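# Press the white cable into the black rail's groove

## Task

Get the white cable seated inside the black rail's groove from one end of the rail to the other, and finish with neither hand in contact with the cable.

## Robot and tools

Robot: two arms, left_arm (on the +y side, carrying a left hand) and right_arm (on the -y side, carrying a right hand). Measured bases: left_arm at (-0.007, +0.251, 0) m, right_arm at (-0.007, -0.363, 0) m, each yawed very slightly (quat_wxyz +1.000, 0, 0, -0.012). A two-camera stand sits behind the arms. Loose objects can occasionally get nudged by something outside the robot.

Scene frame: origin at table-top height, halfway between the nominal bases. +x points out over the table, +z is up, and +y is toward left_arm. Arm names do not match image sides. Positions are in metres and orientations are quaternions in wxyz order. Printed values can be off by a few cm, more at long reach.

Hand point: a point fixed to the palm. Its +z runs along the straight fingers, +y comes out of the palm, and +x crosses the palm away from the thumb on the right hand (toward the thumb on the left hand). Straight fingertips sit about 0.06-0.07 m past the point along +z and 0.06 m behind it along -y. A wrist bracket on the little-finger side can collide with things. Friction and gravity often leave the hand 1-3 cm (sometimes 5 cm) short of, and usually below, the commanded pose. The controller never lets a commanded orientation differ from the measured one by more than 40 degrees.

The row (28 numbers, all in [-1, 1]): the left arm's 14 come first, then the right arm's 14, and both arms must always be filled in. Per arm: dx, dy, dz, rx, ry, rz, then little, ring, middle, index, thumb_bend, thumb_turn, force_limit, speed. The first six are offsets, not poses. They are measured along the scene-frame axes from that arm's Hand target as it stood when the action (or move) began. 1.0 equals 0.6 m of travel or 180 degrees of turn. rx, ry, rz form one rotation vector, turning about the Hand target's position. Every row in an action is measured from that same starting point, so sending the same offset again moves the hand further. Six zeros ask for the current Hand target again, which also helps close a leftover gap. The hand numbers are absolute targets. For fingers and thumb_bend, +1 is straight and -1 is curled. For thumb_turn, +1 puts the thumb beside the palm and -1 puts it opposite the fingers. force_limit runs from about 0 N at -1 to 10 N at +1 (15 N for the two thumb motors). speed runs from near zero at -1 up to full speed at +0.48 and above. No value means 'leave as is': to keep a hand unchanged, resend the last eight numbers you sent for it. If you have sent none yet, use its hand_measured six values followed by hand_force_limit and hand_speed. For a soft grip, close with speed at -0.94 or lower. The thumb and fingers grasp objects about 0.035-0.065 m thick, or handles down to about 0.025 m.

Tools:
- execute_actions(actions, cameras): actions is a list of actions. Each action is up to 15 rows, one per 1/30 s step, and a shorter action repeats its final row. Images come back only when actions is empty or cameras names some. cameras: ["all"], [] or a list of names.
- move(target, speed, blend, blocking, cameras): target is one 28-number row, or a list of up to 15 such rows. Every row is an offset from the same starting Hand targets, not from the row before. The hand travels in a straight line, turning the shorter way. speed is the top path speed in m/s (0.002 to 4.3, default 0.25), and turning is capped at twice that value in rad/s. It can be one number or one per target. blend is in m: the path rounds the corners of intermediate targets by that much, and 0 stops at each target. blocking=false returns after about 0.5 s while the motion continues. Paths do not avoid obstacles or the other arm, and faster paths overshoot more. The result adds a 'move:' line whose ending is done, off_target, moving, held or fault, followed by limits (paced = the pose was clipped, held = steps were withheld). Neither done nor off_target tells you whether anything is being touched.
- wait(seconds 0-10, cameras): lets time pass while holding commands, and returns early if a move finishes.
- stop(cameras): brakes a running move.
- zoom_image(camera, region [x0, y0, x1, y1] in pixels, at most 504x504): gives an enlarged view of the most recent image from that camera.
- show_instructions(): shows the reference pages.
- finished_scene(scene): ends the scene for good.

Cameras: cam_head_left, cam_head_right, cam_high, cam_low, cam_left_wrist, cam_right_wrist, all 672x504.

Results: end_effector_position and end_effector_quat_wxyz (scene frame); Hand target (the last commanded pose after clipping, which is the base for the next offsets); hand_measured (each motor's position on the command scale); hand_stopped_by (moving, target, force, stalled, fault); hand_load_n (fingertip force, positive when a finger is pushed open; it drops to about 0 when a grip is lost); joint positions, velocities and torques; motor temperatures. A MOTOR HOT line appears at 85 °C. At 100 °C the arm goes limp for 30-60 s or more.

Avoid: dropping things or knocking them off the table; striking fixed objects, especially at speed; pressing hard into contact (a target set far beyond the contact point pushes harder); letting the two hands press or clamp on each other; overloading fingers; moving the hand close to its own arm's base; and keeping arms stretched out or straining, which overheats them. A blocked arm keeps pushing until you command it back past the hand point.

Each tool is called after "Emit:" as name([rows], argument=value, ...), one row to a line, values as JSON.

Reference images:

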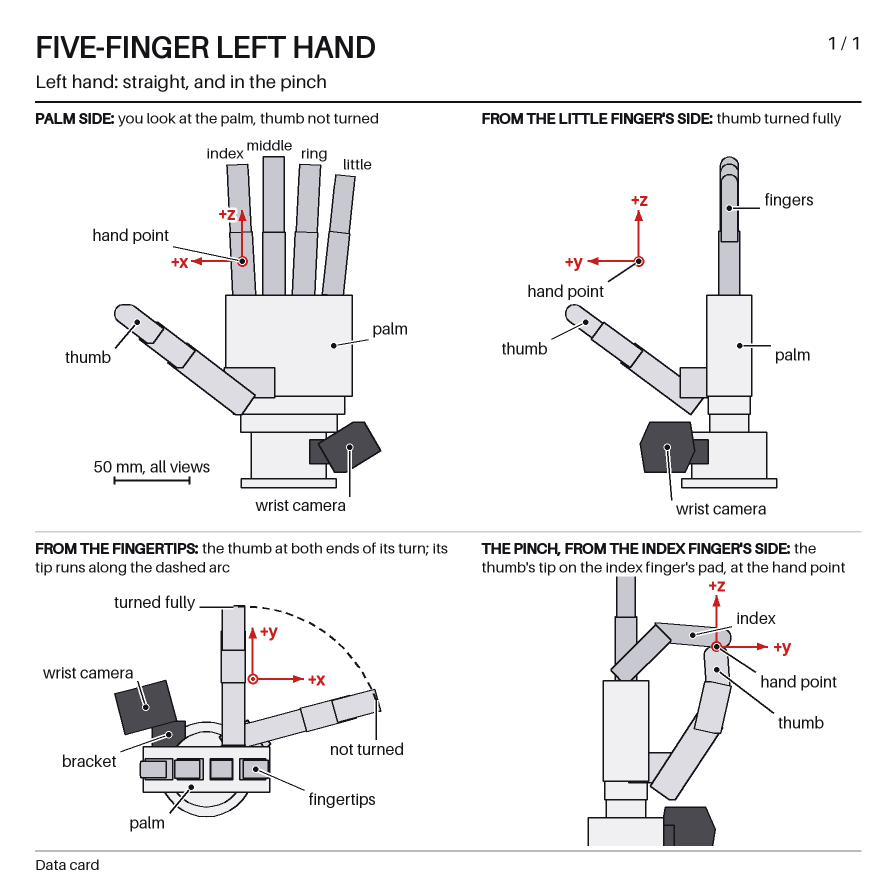

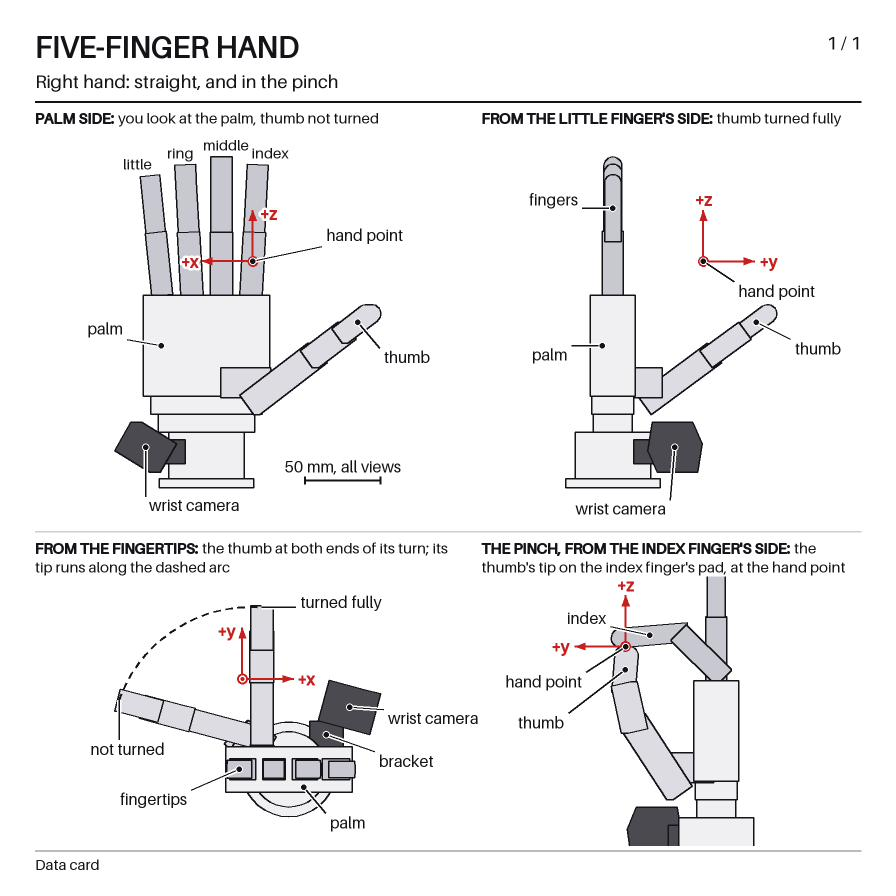

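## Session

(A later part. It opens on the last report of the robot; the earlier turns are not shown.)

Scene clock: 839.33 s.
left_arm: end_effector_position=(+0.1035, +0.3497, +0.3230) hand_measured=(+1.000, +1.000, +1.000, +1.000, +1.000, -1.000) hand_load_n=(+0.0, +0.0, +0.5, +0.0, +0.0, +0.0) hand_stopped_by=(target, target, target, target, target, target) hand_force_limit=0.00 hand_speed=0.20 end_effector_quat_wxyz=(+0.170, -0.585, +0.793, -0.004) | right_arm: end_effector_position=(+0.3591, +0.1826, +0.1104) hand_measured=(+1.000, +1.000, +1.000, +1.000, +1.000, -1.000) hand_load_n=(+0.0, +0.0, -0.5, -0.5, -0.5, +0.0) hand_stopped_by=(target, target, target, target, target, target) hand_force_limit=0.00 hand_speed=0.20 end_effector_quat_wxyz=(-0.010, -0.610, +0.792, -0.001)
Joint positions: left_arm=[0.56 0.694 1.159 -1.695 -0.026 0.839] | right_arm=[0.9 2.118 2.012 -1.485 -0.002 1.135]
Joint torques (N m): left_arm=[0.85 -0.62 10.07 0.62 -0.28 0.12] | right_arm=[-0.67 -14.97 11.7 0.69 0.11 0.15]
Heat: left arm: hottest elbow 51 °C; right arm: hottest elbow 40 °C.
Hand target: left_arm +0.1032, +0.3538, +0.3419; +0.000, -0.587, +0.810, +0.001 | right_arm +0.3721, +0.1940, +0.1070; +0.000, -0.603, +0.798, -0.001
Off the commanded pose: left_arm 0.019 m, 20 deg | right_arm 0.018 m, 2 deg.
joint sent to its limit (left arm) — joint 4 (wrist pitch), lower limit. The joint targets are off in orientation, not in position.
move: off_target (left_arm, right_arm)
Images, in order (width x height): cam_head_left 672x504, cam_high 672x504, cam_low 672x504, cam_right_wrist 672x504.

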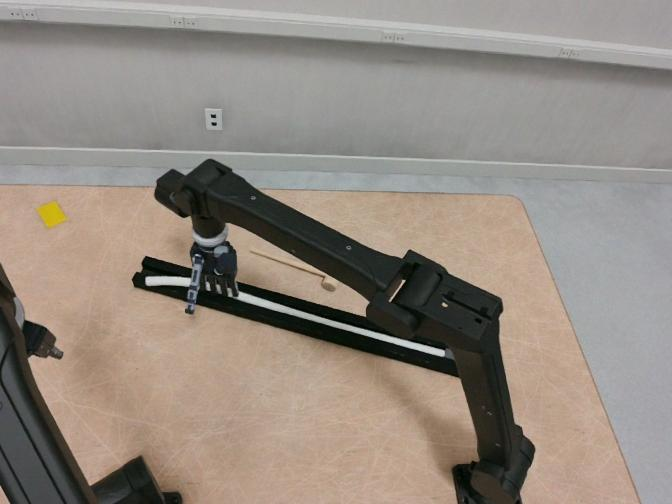

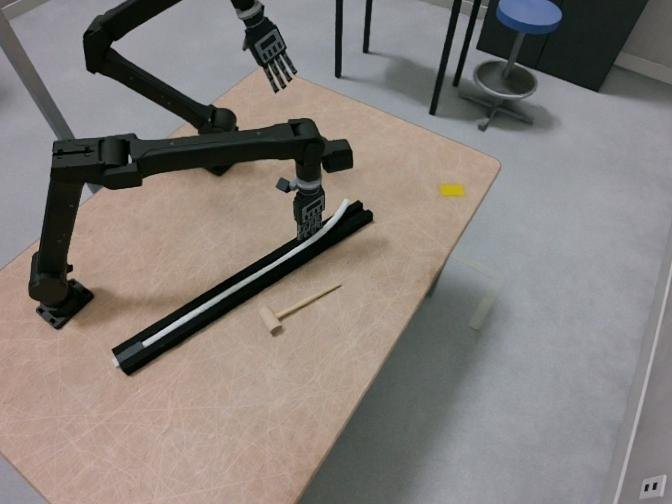

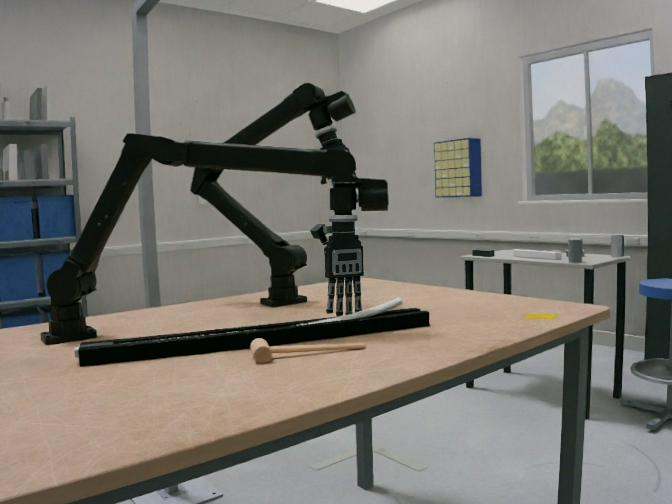

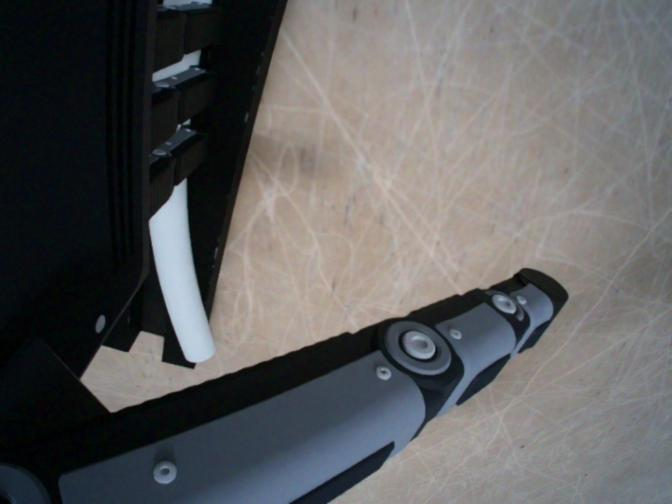

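Emit:
move([
  [0,0,0,0,0,0,1,1,1,1,1,-1,0,0.2,0.0188,-0.007,0,0,0,-0.022,1,1,1,1,1,-1,0,0.2],
  [0,0,0,0,0,0,1,1,1,1,1,-1,0,0.2,0.0188,-0.007,0.0633,0,0,-0.022,1,1,1,1,1,-1,0,0.2],
  [0,0,0,0,0,0,1,1,1,1,1,-1,0,0.2,0.0098,-0.015,0.0633,0,0,-0.022,1,1,1,1,1,-1,0,0.2],
], speed=[0.06,0.15,0.1], cameras=["cam_head_left","cam_high","cam_low","cam_right_wrist"])

Emit:
zoom_image(camera="cam_high", region=[220, 160, 380, 280])

Emit:
zoom_image(camera="cam_low", region=[250, 250, 430, 370])

Emit:
zoom_image(camera="cam_head_left", region=[110, 240, 310, 360])

Scene clock: 871.50 s.
left_arm: end_effector_position=(+0.1035, +0.3497, +0.3230) hand_measured=(+1.000, +1.000, +1.000, +1.000, +1.000, -1.000) hand_load_n=(-0.5, +0.0, +0.0, +0.0, +0.0, +0.0) hand_stopped_by=(target, target, target, target, target, target) hand_force_limit=0.00 hand_speed=0.20 end_effector_quat_wxyz=(+0.170, -0.585, +0.793, -0.004) | right_arm: end_effector_position=(+0.3710, +0.1849, +0.1429) hand_measured=(+1.000, +1.000, +1.000, +1.000, +1.000, -1.000) hand_load_n=(+0.5, -0.5, +0.0, +0.0, +0.0, +0.0) hand_stopped_by=(target, target, target, target, target, target) hand_force_limit=0.00 hand_speed=0.20 end_effector_quat_wxyz=(-0.005, -0.584, +0.812, +0.000)
Joint positions: left_arm=[0.56 0.694 1.159 -1.695 -0.026 0.839] | right_arm=[0.889 2.118 2.099 -1.561 -0.002 1.189]
Joint torques (N m): left_arm=[0.85 -0.62 10.06 0.62 -0.28 0.12] | right_arm=[-0.91 -17.38 8.8 0.58 0.1 0.11]
Motor temperatures (°C): left_arm=[27 25 52 27 27 23] | right_arm=[24 30 45 23 24 24]
Heat: left arm: hottest elbow 52 °C; right arm: hottest elbow 45 °C.
Hand target: left_arm +0.1032, +0.3538, +0.3419; +0.000, -0.587, +0.810, +0.001 | right_arm +0.3779, +0.1850, +0.1449; +0.000, -0.575, +0.818, -0.001
Off the commanded pose: left_arm 0.019 m, 20 deg | right_arm 0.007 m, 1 deg.
joint sent to its limit (left arm) — joint 4 (wrist pitch), lower limit. The joint targets are off in orientation, not in position.
move: off_target (left_arm)
Images, in order (width x height): cam_head_left 672x504, cam_high 672x504, cam_low 672x504, cam_right_wrist 672x504.

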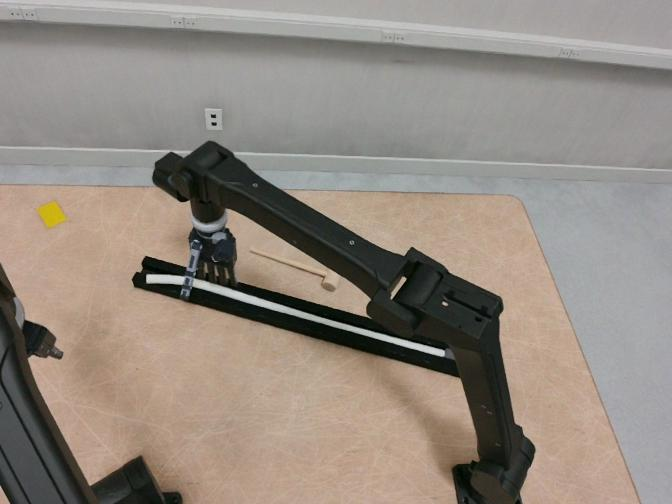

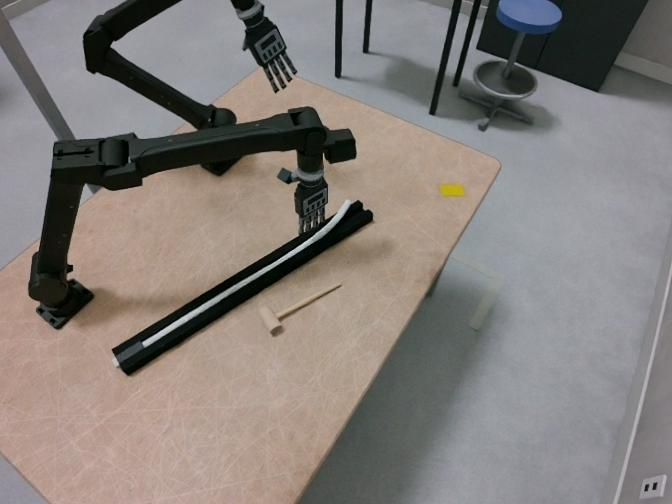

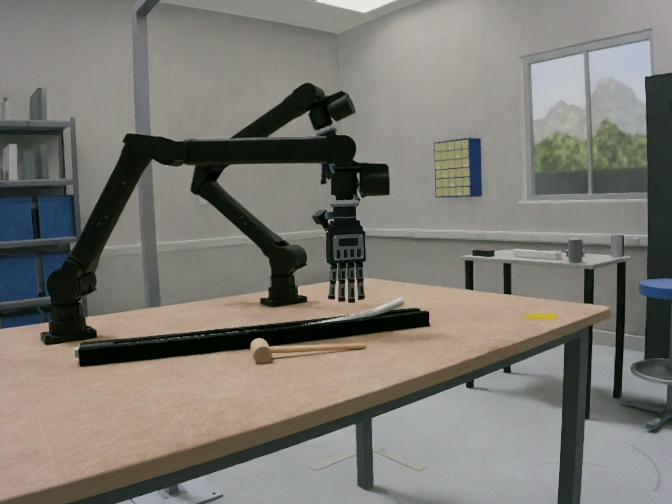

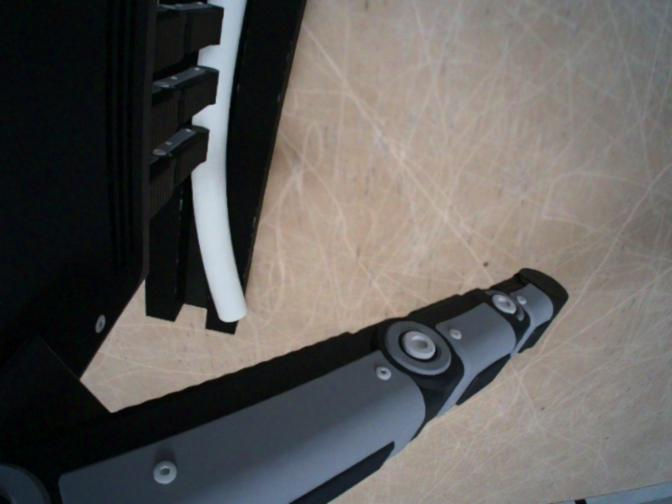

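Scaled by 3.150 from the camera's 672x504 image, which has a finer 960x720 frame.

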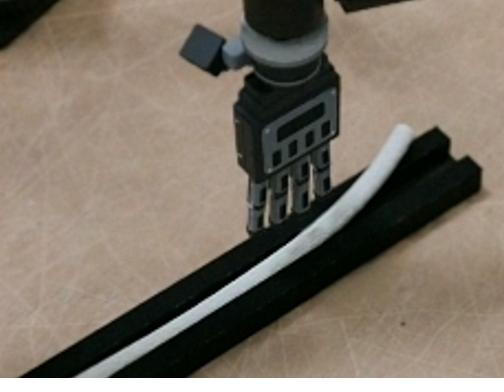

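Scaled by 2.800 from the camera's 672x504 image, which has a finer 960x720 frame.

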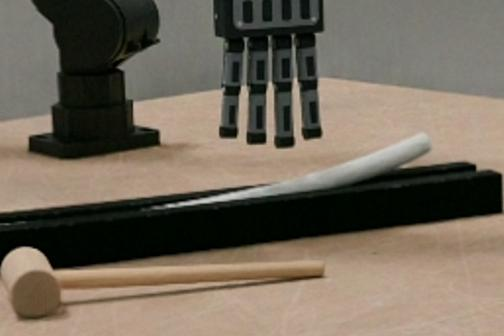

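Scaled by 2.520 from the camera's 672x504 image, which has a finer 960x720 frame.

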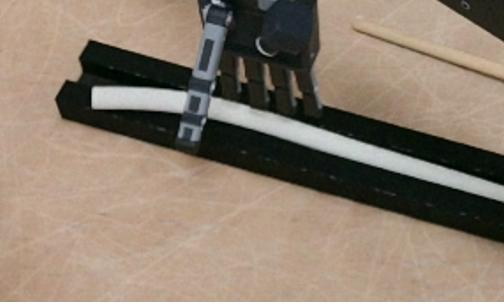

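Emit:
move([
  [0,0,0,0,0,0,1,1,1,1,1,-1,0,0.2,0.0157,-0.0058,0,0,0,0,1,1,1,1,1,-1,0,0.2],
  [0,0,0,0,0,0,1,1,1,1,1,-1,0,0.2,0.0157,-0.0058,-0.083,0,0,0,1,1,1,1,1,-1,0,0.2],
], speed=[0.1,0.1], cameras=["cam_head_left","cam_high","cam_low","cam_right_wrist"])

Emit:
zoom_image(camera="cam_high", region=[220, 160, 380, 280])

Emit:
zoom_image(camera="cam_low", region=[250, 250, 430, 370])

Emit:
zoom_image(camera="cam_head_left", region=[110, 240, 310, 360])

Scene clock: 908.90 s.
left_arm: end_effector_position=(+0.1035, +0.3497, +0.3230) hand_measured=(+1.000, +1.000, +1.000, +1.000, +1.000, -1.000) hand_load_n=(+0.0, -0.5, +0.0, +0.0, +0.0, +0.0) hand_stopped_by=(target, target, target, target, target, target) hand_force_limit=0.00 hand_speed=0.20 end_effector_quat_wxyz=(+0.170, -0.585, +0.793, -0.004) | right_arm: end_effector_position=(+0.3810, +0.1826, +0.1115) hand_measured=(+1.000, +1.000, +1.000, +1.000, +1.000, -1.000) hand_load_n=(+0.0, +0.0, +0.0, +0.0, -0.5, +0.0) hand_stopped_by=(target, target, target, target, target, target) hand_force_limit=0.00 hand_speed=0.20 end_effector_quat_wxyz=(+0.006, -0.578, +0.816, +0.001)
Joint positions: left_arm=[0.56 0.694 1.159 -1.695 -0.026 0.839] | right_arm=[0.876 2.118 2.017 -1.457 0.001 1.19]
Joint torques (N m): left_arm=[0.85 -0.56 10.07 0.61 -0.28 0.12] | right_arm=[-1.14 -15.68 7.86 1.06 0.02 0.01]
Heat: left arm: hottest elbow 53 °C; right arm: hottest elbow 42 °C.
Hand target: left_arm +0.1032, +0.3538, +0.3419; +0.000, -0.587, +0.810, +0.001 | right_arm +0.3875, +0.1815, +0.0951; +0.000, -0.575, +0.818, -0.001
Off the commanded pose: left_arm 0.019 m, 20 deg | right_arm 0.018 m, 1 deg.
joint sent to its limit (left arm) — joint 4 (wrist pitch), lower limit. The joint targets are off in orientation, not in position.
move: off_target (left_arm, right_arm)
Images, in order (width x height): cam_head_left 672x504, cam_high 672x504, cam_low 672x504, cam_right_wrist 672x504.

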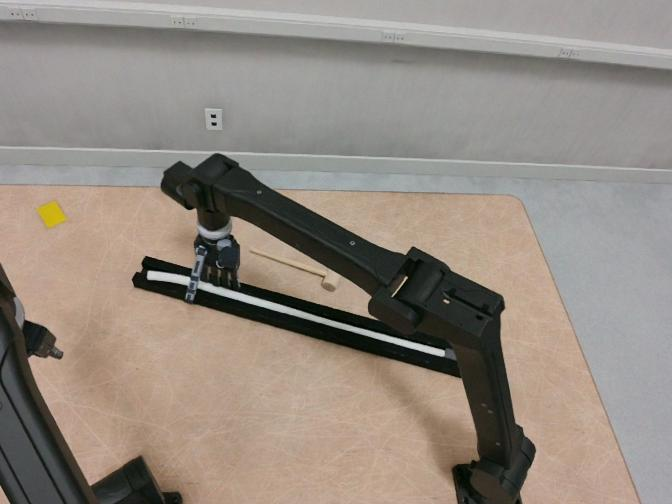

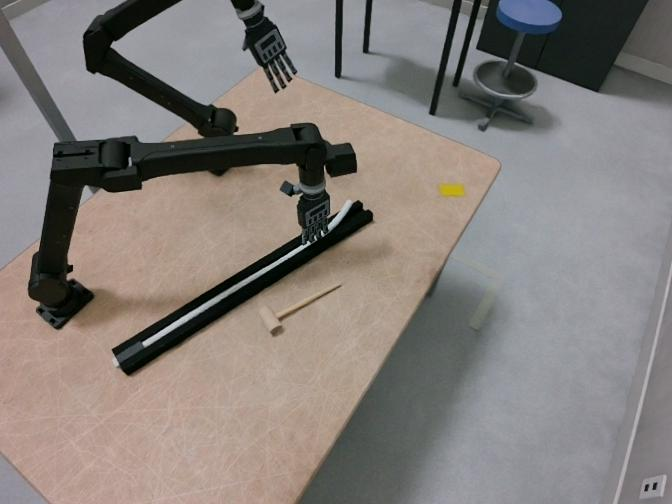

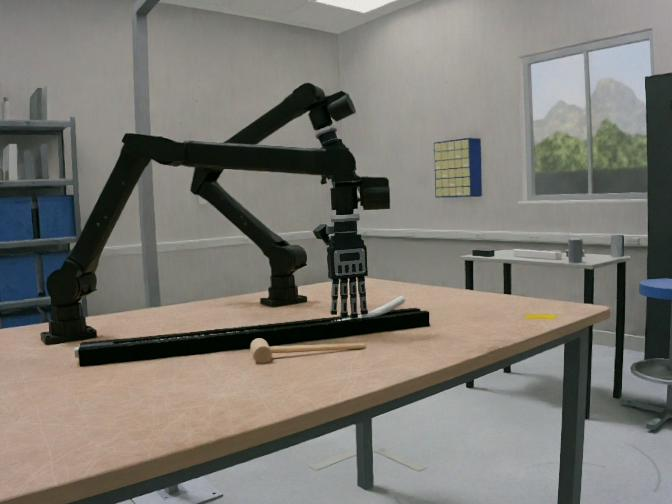

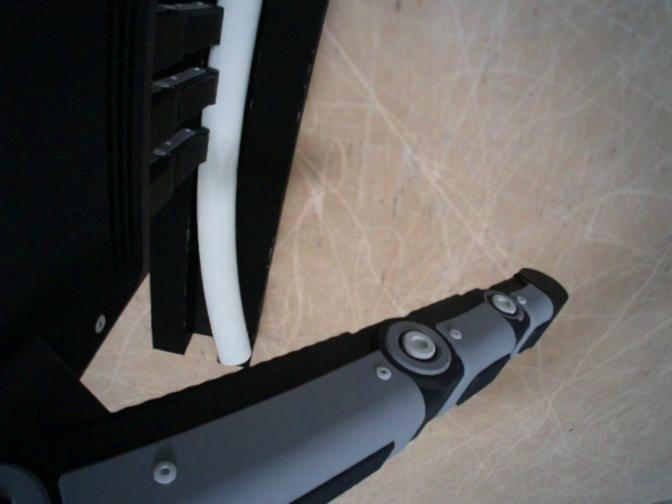

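Scaled by 3.150 from the camera's 672x504 image, which has a finer 960x720 frame.

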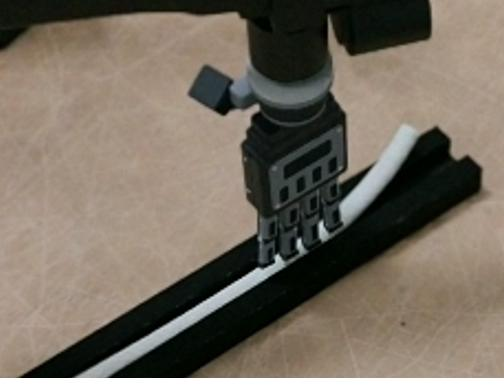

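Scaled by 2.800 from the camera's 672x504 image, which has a finer 960x720 frame.

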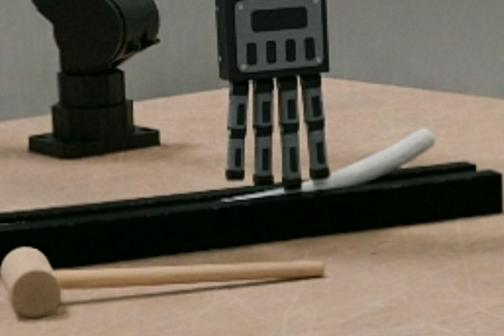

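Scaled by 2.520 from the camera's 672x504 image, which has a finer 960x720 frame.

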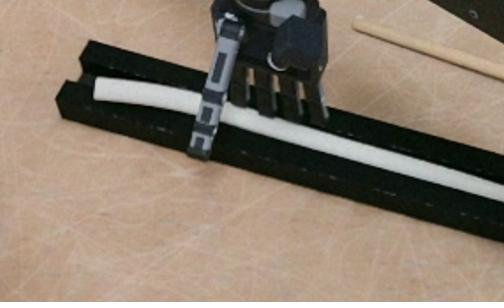

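Emit:
move([
  [0,0,0,0,0,0,1,1,1,1,1,-1,0,0.2,0,0,-0.025,0,0,0,1,1,1,1,1,-1,0,0.2],
  [0,0,0,0,0,0,1,1,1,1,1,-1,0,0.2,0,0,0.06,0,0,0,1,1,1,1,1,-1,0,0.2],
  [0,0,0,0,0,0,1,1,1,1,1,-1,0,0.2,0.0231,0.0625,0.06,0,0,0,1,1,1,1,1,-1,0,0.2],
  [0,0,0,0,0,0,1,1,1,1,1,-1,0,0.2,0.0231,0.0625,-0.02,0,0,0,1,1,1,1,1,-1,0,0.2],
], speed=[0.08,0.12,0.12,0.08], cameras=["cam_head_left","cam_high","cam_low","cam_right_wrist"])

Emit:
zoom_image(camera="cam_high", region=[220, 160, 380, 280])

Emit:
zoom_image(camera="cam_low", region=[270, 250, 450, 370])

Emit:
zoom_image(camera="cam_head_left", region=[110, 240, 310, 360])

Scene clock: 928.70 s.
left_arm: end_effector_position=(+0.1035, +0.3497, +0.3230) hand_measured=(+1.000, +1.000, +1.000, +1.000, +1.000, -1.000) hand_load_n=(+0.0, +0.0, -0.5, +0.0, +0.0, +0.0) hand_stopped_by=(target, target, target, target, target, target) hand_force_limit=0.00 hand_speed=0.20 end_effector_quat_wxyz=(+0.170, -0.585, +0.793, -0.004) | right_arm: end_effector_position=(+0.4060, +0.2143, +0.1087) hand_measured=(+1.000, +1.000, +1.000, +1.000, +1.000, -1.000) hand_load_n=(+0.0, +0.0, +0.0, +0.0, +0.0, +0.0) hand_stopped_by=(target, target, target, target, target, target) hand_force_limit=0.00 hand_speed=0.20 end_effector_quat_wxyz=(+0.013, -0.577, +0.817, +0.003)
Joint positions: left_arm=[0.56 0.694 1.159 -1.695 -0.026 0.839] | right_arm=[0.879 2.245 2.227 -1.526 0.001 1.197]
Joint torques (N m): left_arm=[0.85 -0.62 10.06 0.61 -0.28 0.12] | right_arm=[0.21 -16.21 6.84 1.05 0.01 0.14]
Heat: left arm: hottest elbow 53 °C; right arm: hottest elbow 41 °C.
Hand target: left_arm +0.1032, +0.3538, +0.3419; +0.000, -0.587, +0.810, +0.001 | right_arm +0.4013, +0.2190, +0.0831; +0.000, -0.575, +0.818, -0.001
Off the commanded pose: left_arm 0.019 m, 20 deg | right_arm 0.026 m, 2 deg.
joint sent to its limit (left arm) — joint 4 (wrist pitch), lower limit. The joint targets are off in orientation, not in position.
move: off_target (left_arm, right_arm)
Images, in order (width x height): cam_head_left 672x504, cam_high 672x504, cam_low 672x504, cam_right_wrist 672x504.

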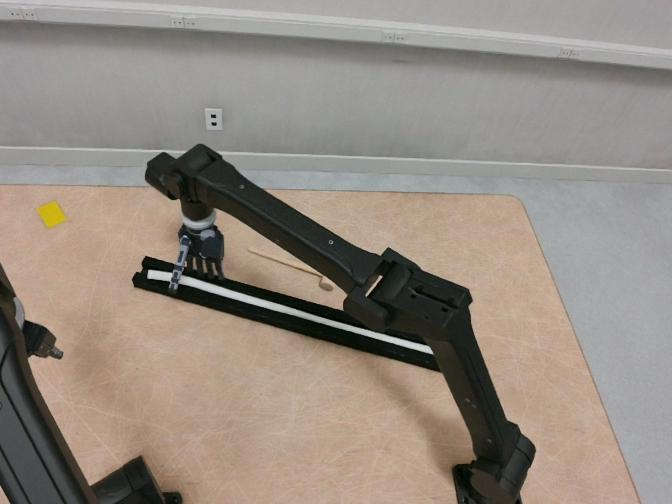

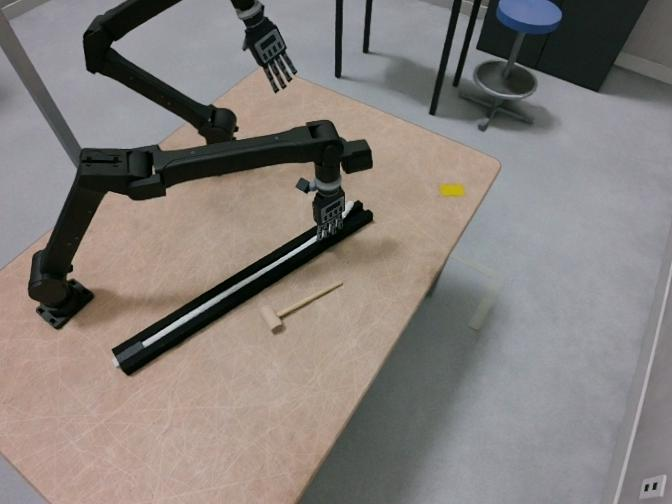

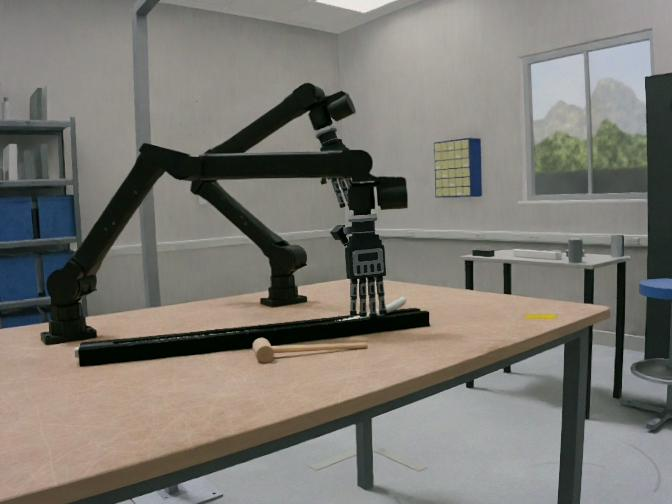

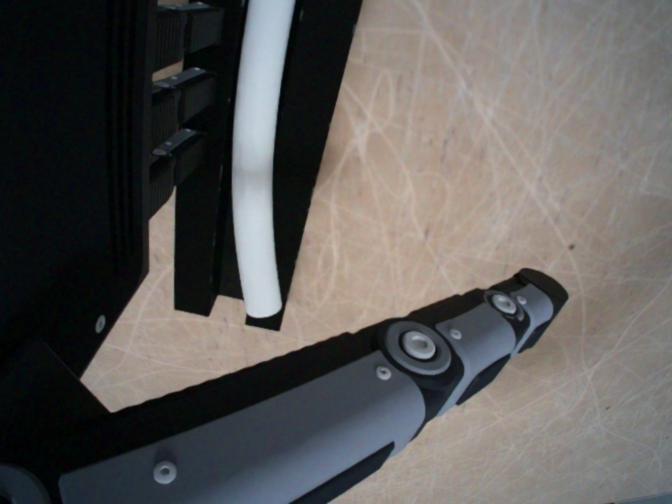

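Scaled by 3.150 from the camera's 672x504 image, which has a finer 960x720 frame.

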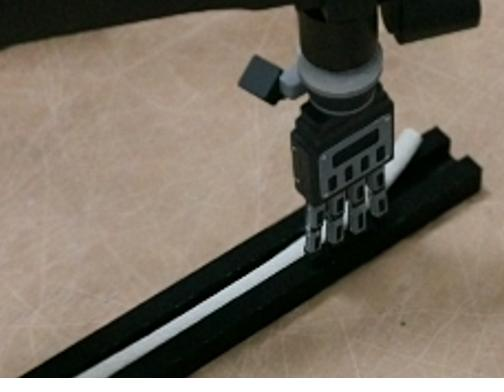

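Scaled by 2.800 from the camera's 672x504 image, which has a finer 960x720 frame.

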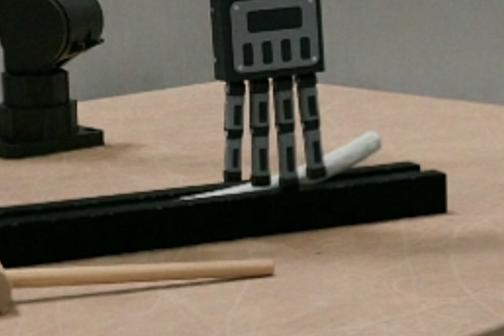

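Scaled by 2.520 from the camera's 672x504 image, which has a finer 960x720 frame.

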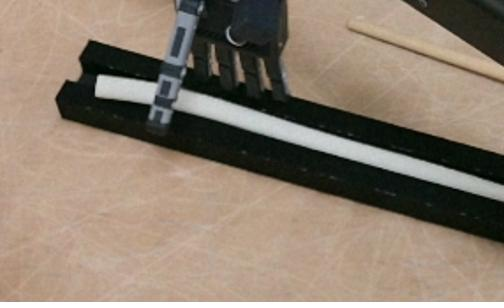

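Emit:
move([
  [0,0,0,0,0,0,1,1,1,1,1,-1,0,0.2,0,0,0.07,0,0,0,1,1,1,1,1,-1,0,0.2],
  [0,0,0,0,0,0,1,1,1,1,1,-1,0,0.2,-0.022,0.009,0.07,0,0,0,1,1,1,1,1,-1,0,0.2],
  [0,0,0,0,0,0,1,1,1,1,1,-1,0,0.2,-0.022,0.009,0.02,0,0,0,1,1,1,1,1,-1,0,0.2],
], speed=[0.1,0.08,0.08], cameras=["cam_head_left","cam_high","cam_low","cam_right_wrist"])

Emit:
zoom_image(camera="cam_high", region=[220, 160, 380, 280])

Emit:
zoom_image(camera="cam_low", region=[270, 250, 450, 370])

Scene clock: 951.30 s.
left_arm: end_effector_position=(+0.1035, +0.3497, +0.3230) hand_measured=(+1.000, +1.000, +1.000, +1.000, +1.000, -1.000) hand_load_n=(+0.0, +0.0, +0.0, +0.0, +0.0, +0.0) hand_stopped_by=(target, target, target, target, target, target) hand_force_limit=0.00 hand_speed=0.20 end_effector_quat_wxyz=(+0.170, -0.585, +0.793, -0.004) | right_arm: end_effector_position=(+0.3899, +0.2213, +0.1070) hand_measured=(+1.000, +1.000, +1.000, +1.000, +1.000, -1.000) hand_load_n=(+0.0, +0.0, -0.5, -0.5, -0.5, +0.0) hand_stopped_by=(target, target, target, target, target, target) hand_force_limit=0.00 hand_speed=0.20 end_effector_quat_wxyz=(+0.004, -0.578, +0.816, +0.000)
Joint positions: left_arm=[0.56 0.694 1.159 -1.695 -0.026 0.839] | right_arm=[0.904 2.245 2.223 -1.54 0.003 1.217]
Joint torques (N m): left_arm=[0.85 -0.62 10.07 0.62 -0.28 0.12] | right_arm=[0.03 -18.08 7.34 1.11 -0.06 0.12]
Motor temperatures (°C): left_arm=[27 25 54 27 27 23] | right_arm=[24 35 41 23 24 24]
Heat: left arm: hottest elbow 54 °C; right arm: hottest elbow 41 °C.
Hand target: left_arm +0.1032, +0.3538, +0.3419; +0.000, -0.587, +0.810, +0.001 | right_arm +0.3880, +0.2245, +0.0951; +0.000, -0.575, +0.818, -0.001
Off the commanded pose: left_arm 0.019 m, 20 deg | right_arm 0.012 m, 1 deg.
joint sent to its limit (left arm) — joint 4 (wrist pitch), lower limit. The joint targets are off in orientation, not in position.
move: off_target (left_arm, right_arm)
Images, in order (width x height): cam_head_left 672x504, cam_high 672x504, cam_low 672x504, cam_right_wrist 672x504.

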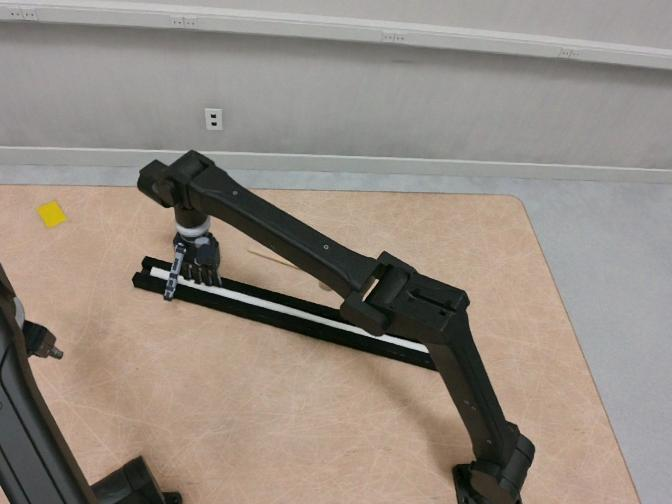

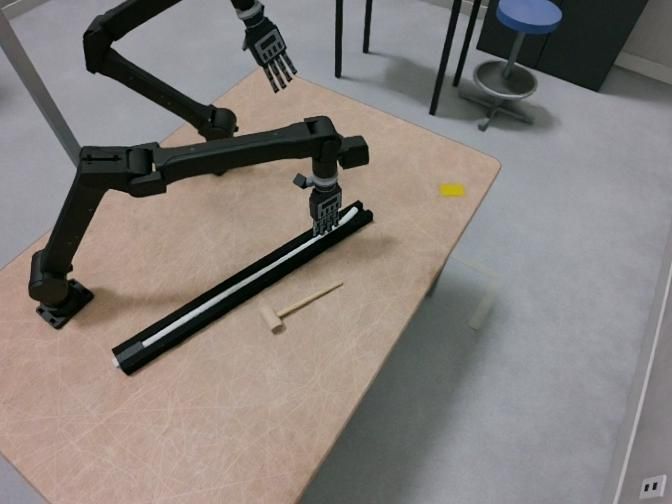

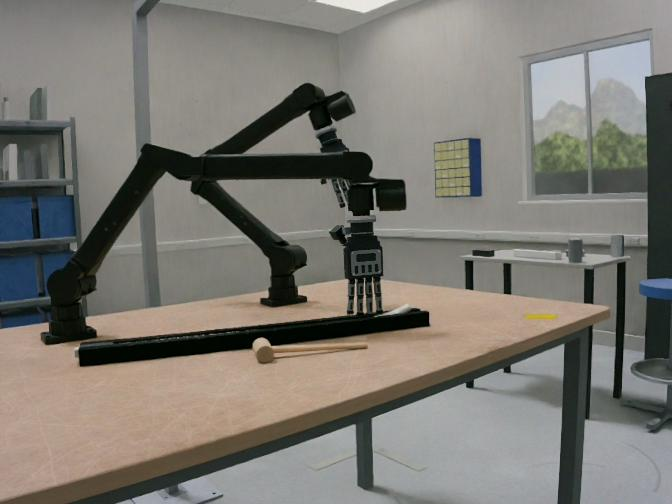

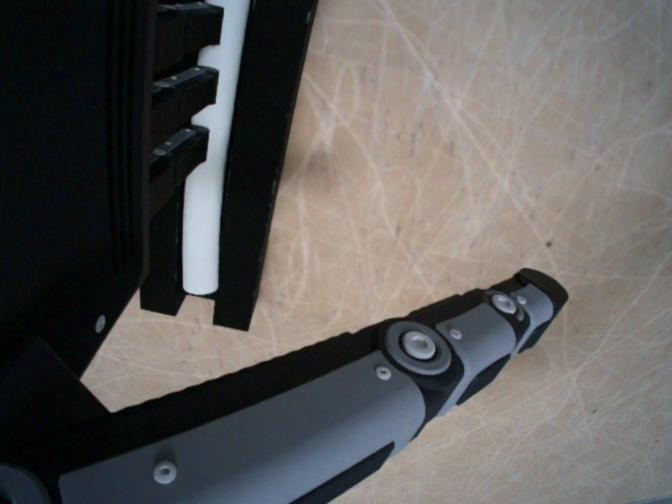

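Scaled by 3.150 from the camera's 672x504 image, which has a finer 960x720 frame.

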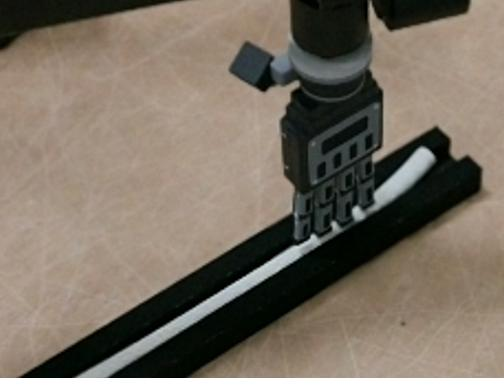

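Scaled by 2.800 from the camera's 672x504 image, which has a finer 960x720 frame.

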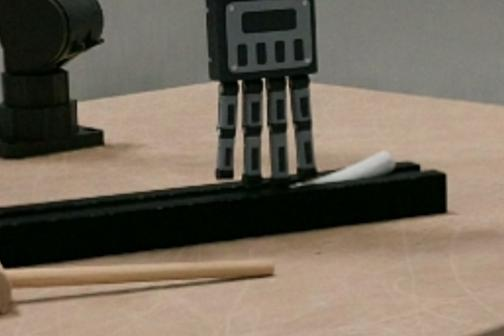

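Emit:
move([
  [0,0,0,0,0,0,1,1,1,1,1,-1,0,0.2,0,0,-0.02,0,0,0,1,1,1,1,1,-1,0,0.2],
  [0,0,0,0,0,0,1,1,1,1,1,-1,0,0.2,0,0,0.055,0,0,0,1,1,1,1,1,-1,0,0.2],
  [0,0,0,0,0,0,1,1,1,1,1,-1,0,0.2,0.018,0.055,0.055,0,0,0,1,1,1,1,1,-1,0,0.2],
  [0,0,0,0,0,0,1,1,1,1,1,-1,0,0.2,0.018,0.055,-0.005,0,0,0,1,1,1,1,1,-1,0,0.2],
], speed=[0.08,0.12,0.1,0.08], cameras=["cam_head_left","cam_high","cam_low","cam_right_wrist"])

Emit:
zoom_image(camera="cam_high", region=[240, 160, 400, 280])

Emit:
zoom_image(camera="cam_low", region=[270, 250, 450, 370])

Scene clock: 976.43 s.
left_arm: end_effector_position=(+0.1035, +0.3497, +0.3230) hand_measured=(+1.000, +1.000, +1.000, +1.000, +1.000, -1.000) hand_load_n=(+0.0, +0.0, +0.5, +0.0, +0.0, +0.0) hand_stopped_by=(target, target, target, target, target, target) hand_force_limit=0.00 hand_speed=0.20 end_effector_quat_wxyz=(+0.170, -0.585, +0.793, -0.004) | right_arm: end_effector_position=(+0.4011, +0.2509, +0.1124) hand_measured=(+1.000, +1.000, +1.000, +1.000, +1.000, -1.000) hand_load_n=(+0.0, +0.0, +0.0, +0.0, +0.0, +0.0) hand_stopped_by=(target, target, target, target, target, target) hand_force_limit=0.00 hand_speed=0.20 end_effector_quat_wxyz=(+0.007, -0.577, +0.817, +0.001)
Joint positions: left_arm=[0.56 0.694 1.159 -1.695 -0.026 0.839] | right_arm=[0.918 2.371 2.463 -1.648 0.002 1.235]
Joint torques (N m): left_arm=[0.85 -0.56 10.07 0.64 -0.28 0.12] | right_arm=[0.32 -17.9 7.94 1.07 -0.03 0.12]
Heat: left arm: hottest elbow 54 °C; right arm: hottest elbow 40 °C.
Hand target: left_arm +0.1032, +0.3538, +0.3419; +0.000, -0.587, +0.810, +0.001 | right_arm +0.3988, +0.2575, +0.0921; +0.000, -0.575, +0.818, -0.001
Off the commanded pose: left_arm 0.019 m, 20 deg | right_arm 0.021 m, 1 deg.
joint sent to its limit (left arm) — joint 4 (wrist pitch), lower limit. The joint targets are off in orientation, not in position.
move: off_target (left_arm, right_arm)
Images, in order (width x height): cam_head_left 672x504, cam_high 672x504, cam_low 672x504, cam_right_wrist 672x504.

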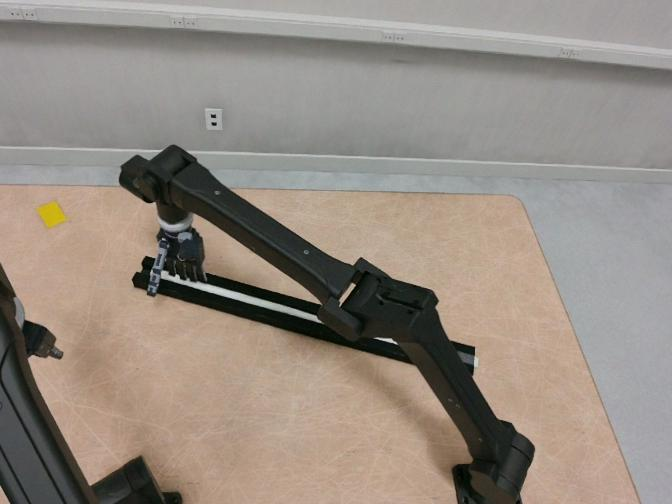

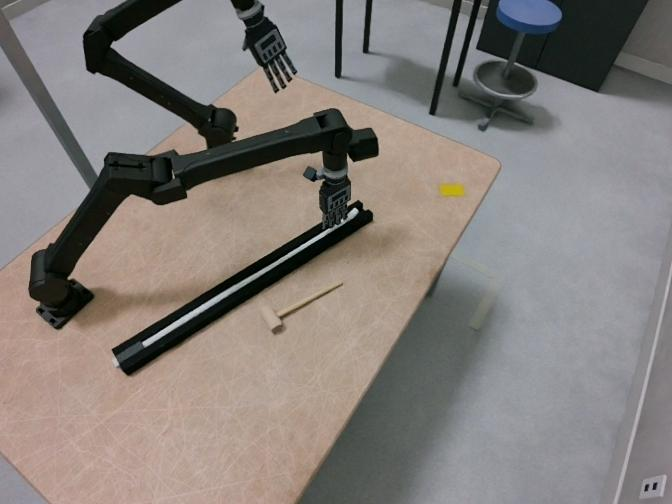

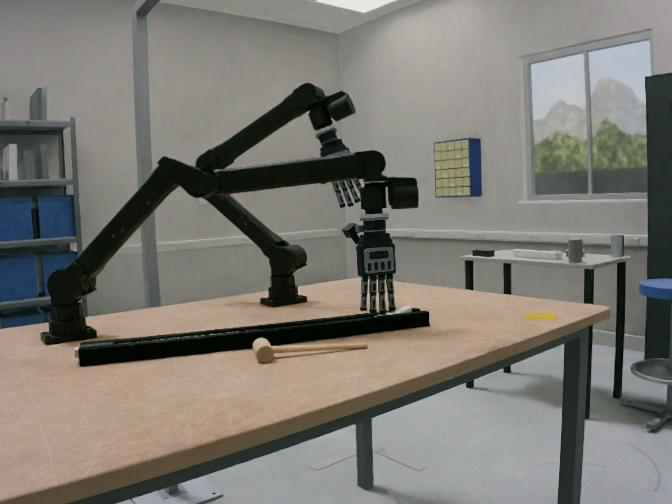

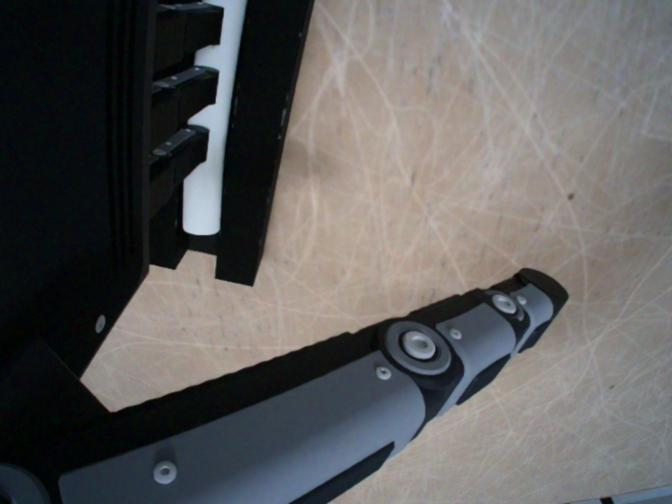

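Scaled by 3.150 from the camera's 672x504 image, which has a finer 960x720 frame.

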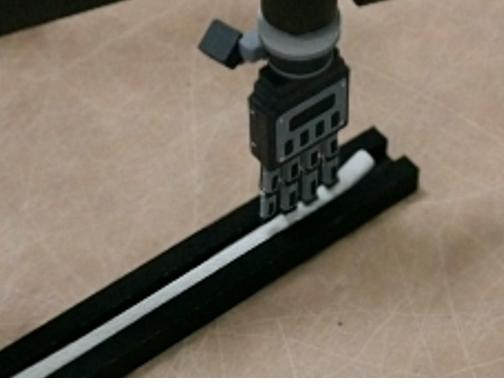

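Scaled by 2.800 from the camera's 672x504 image, which has a finer 960x720 frame.

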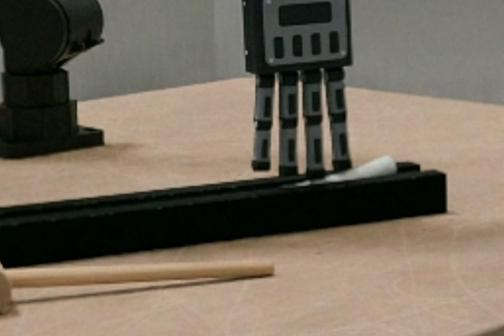

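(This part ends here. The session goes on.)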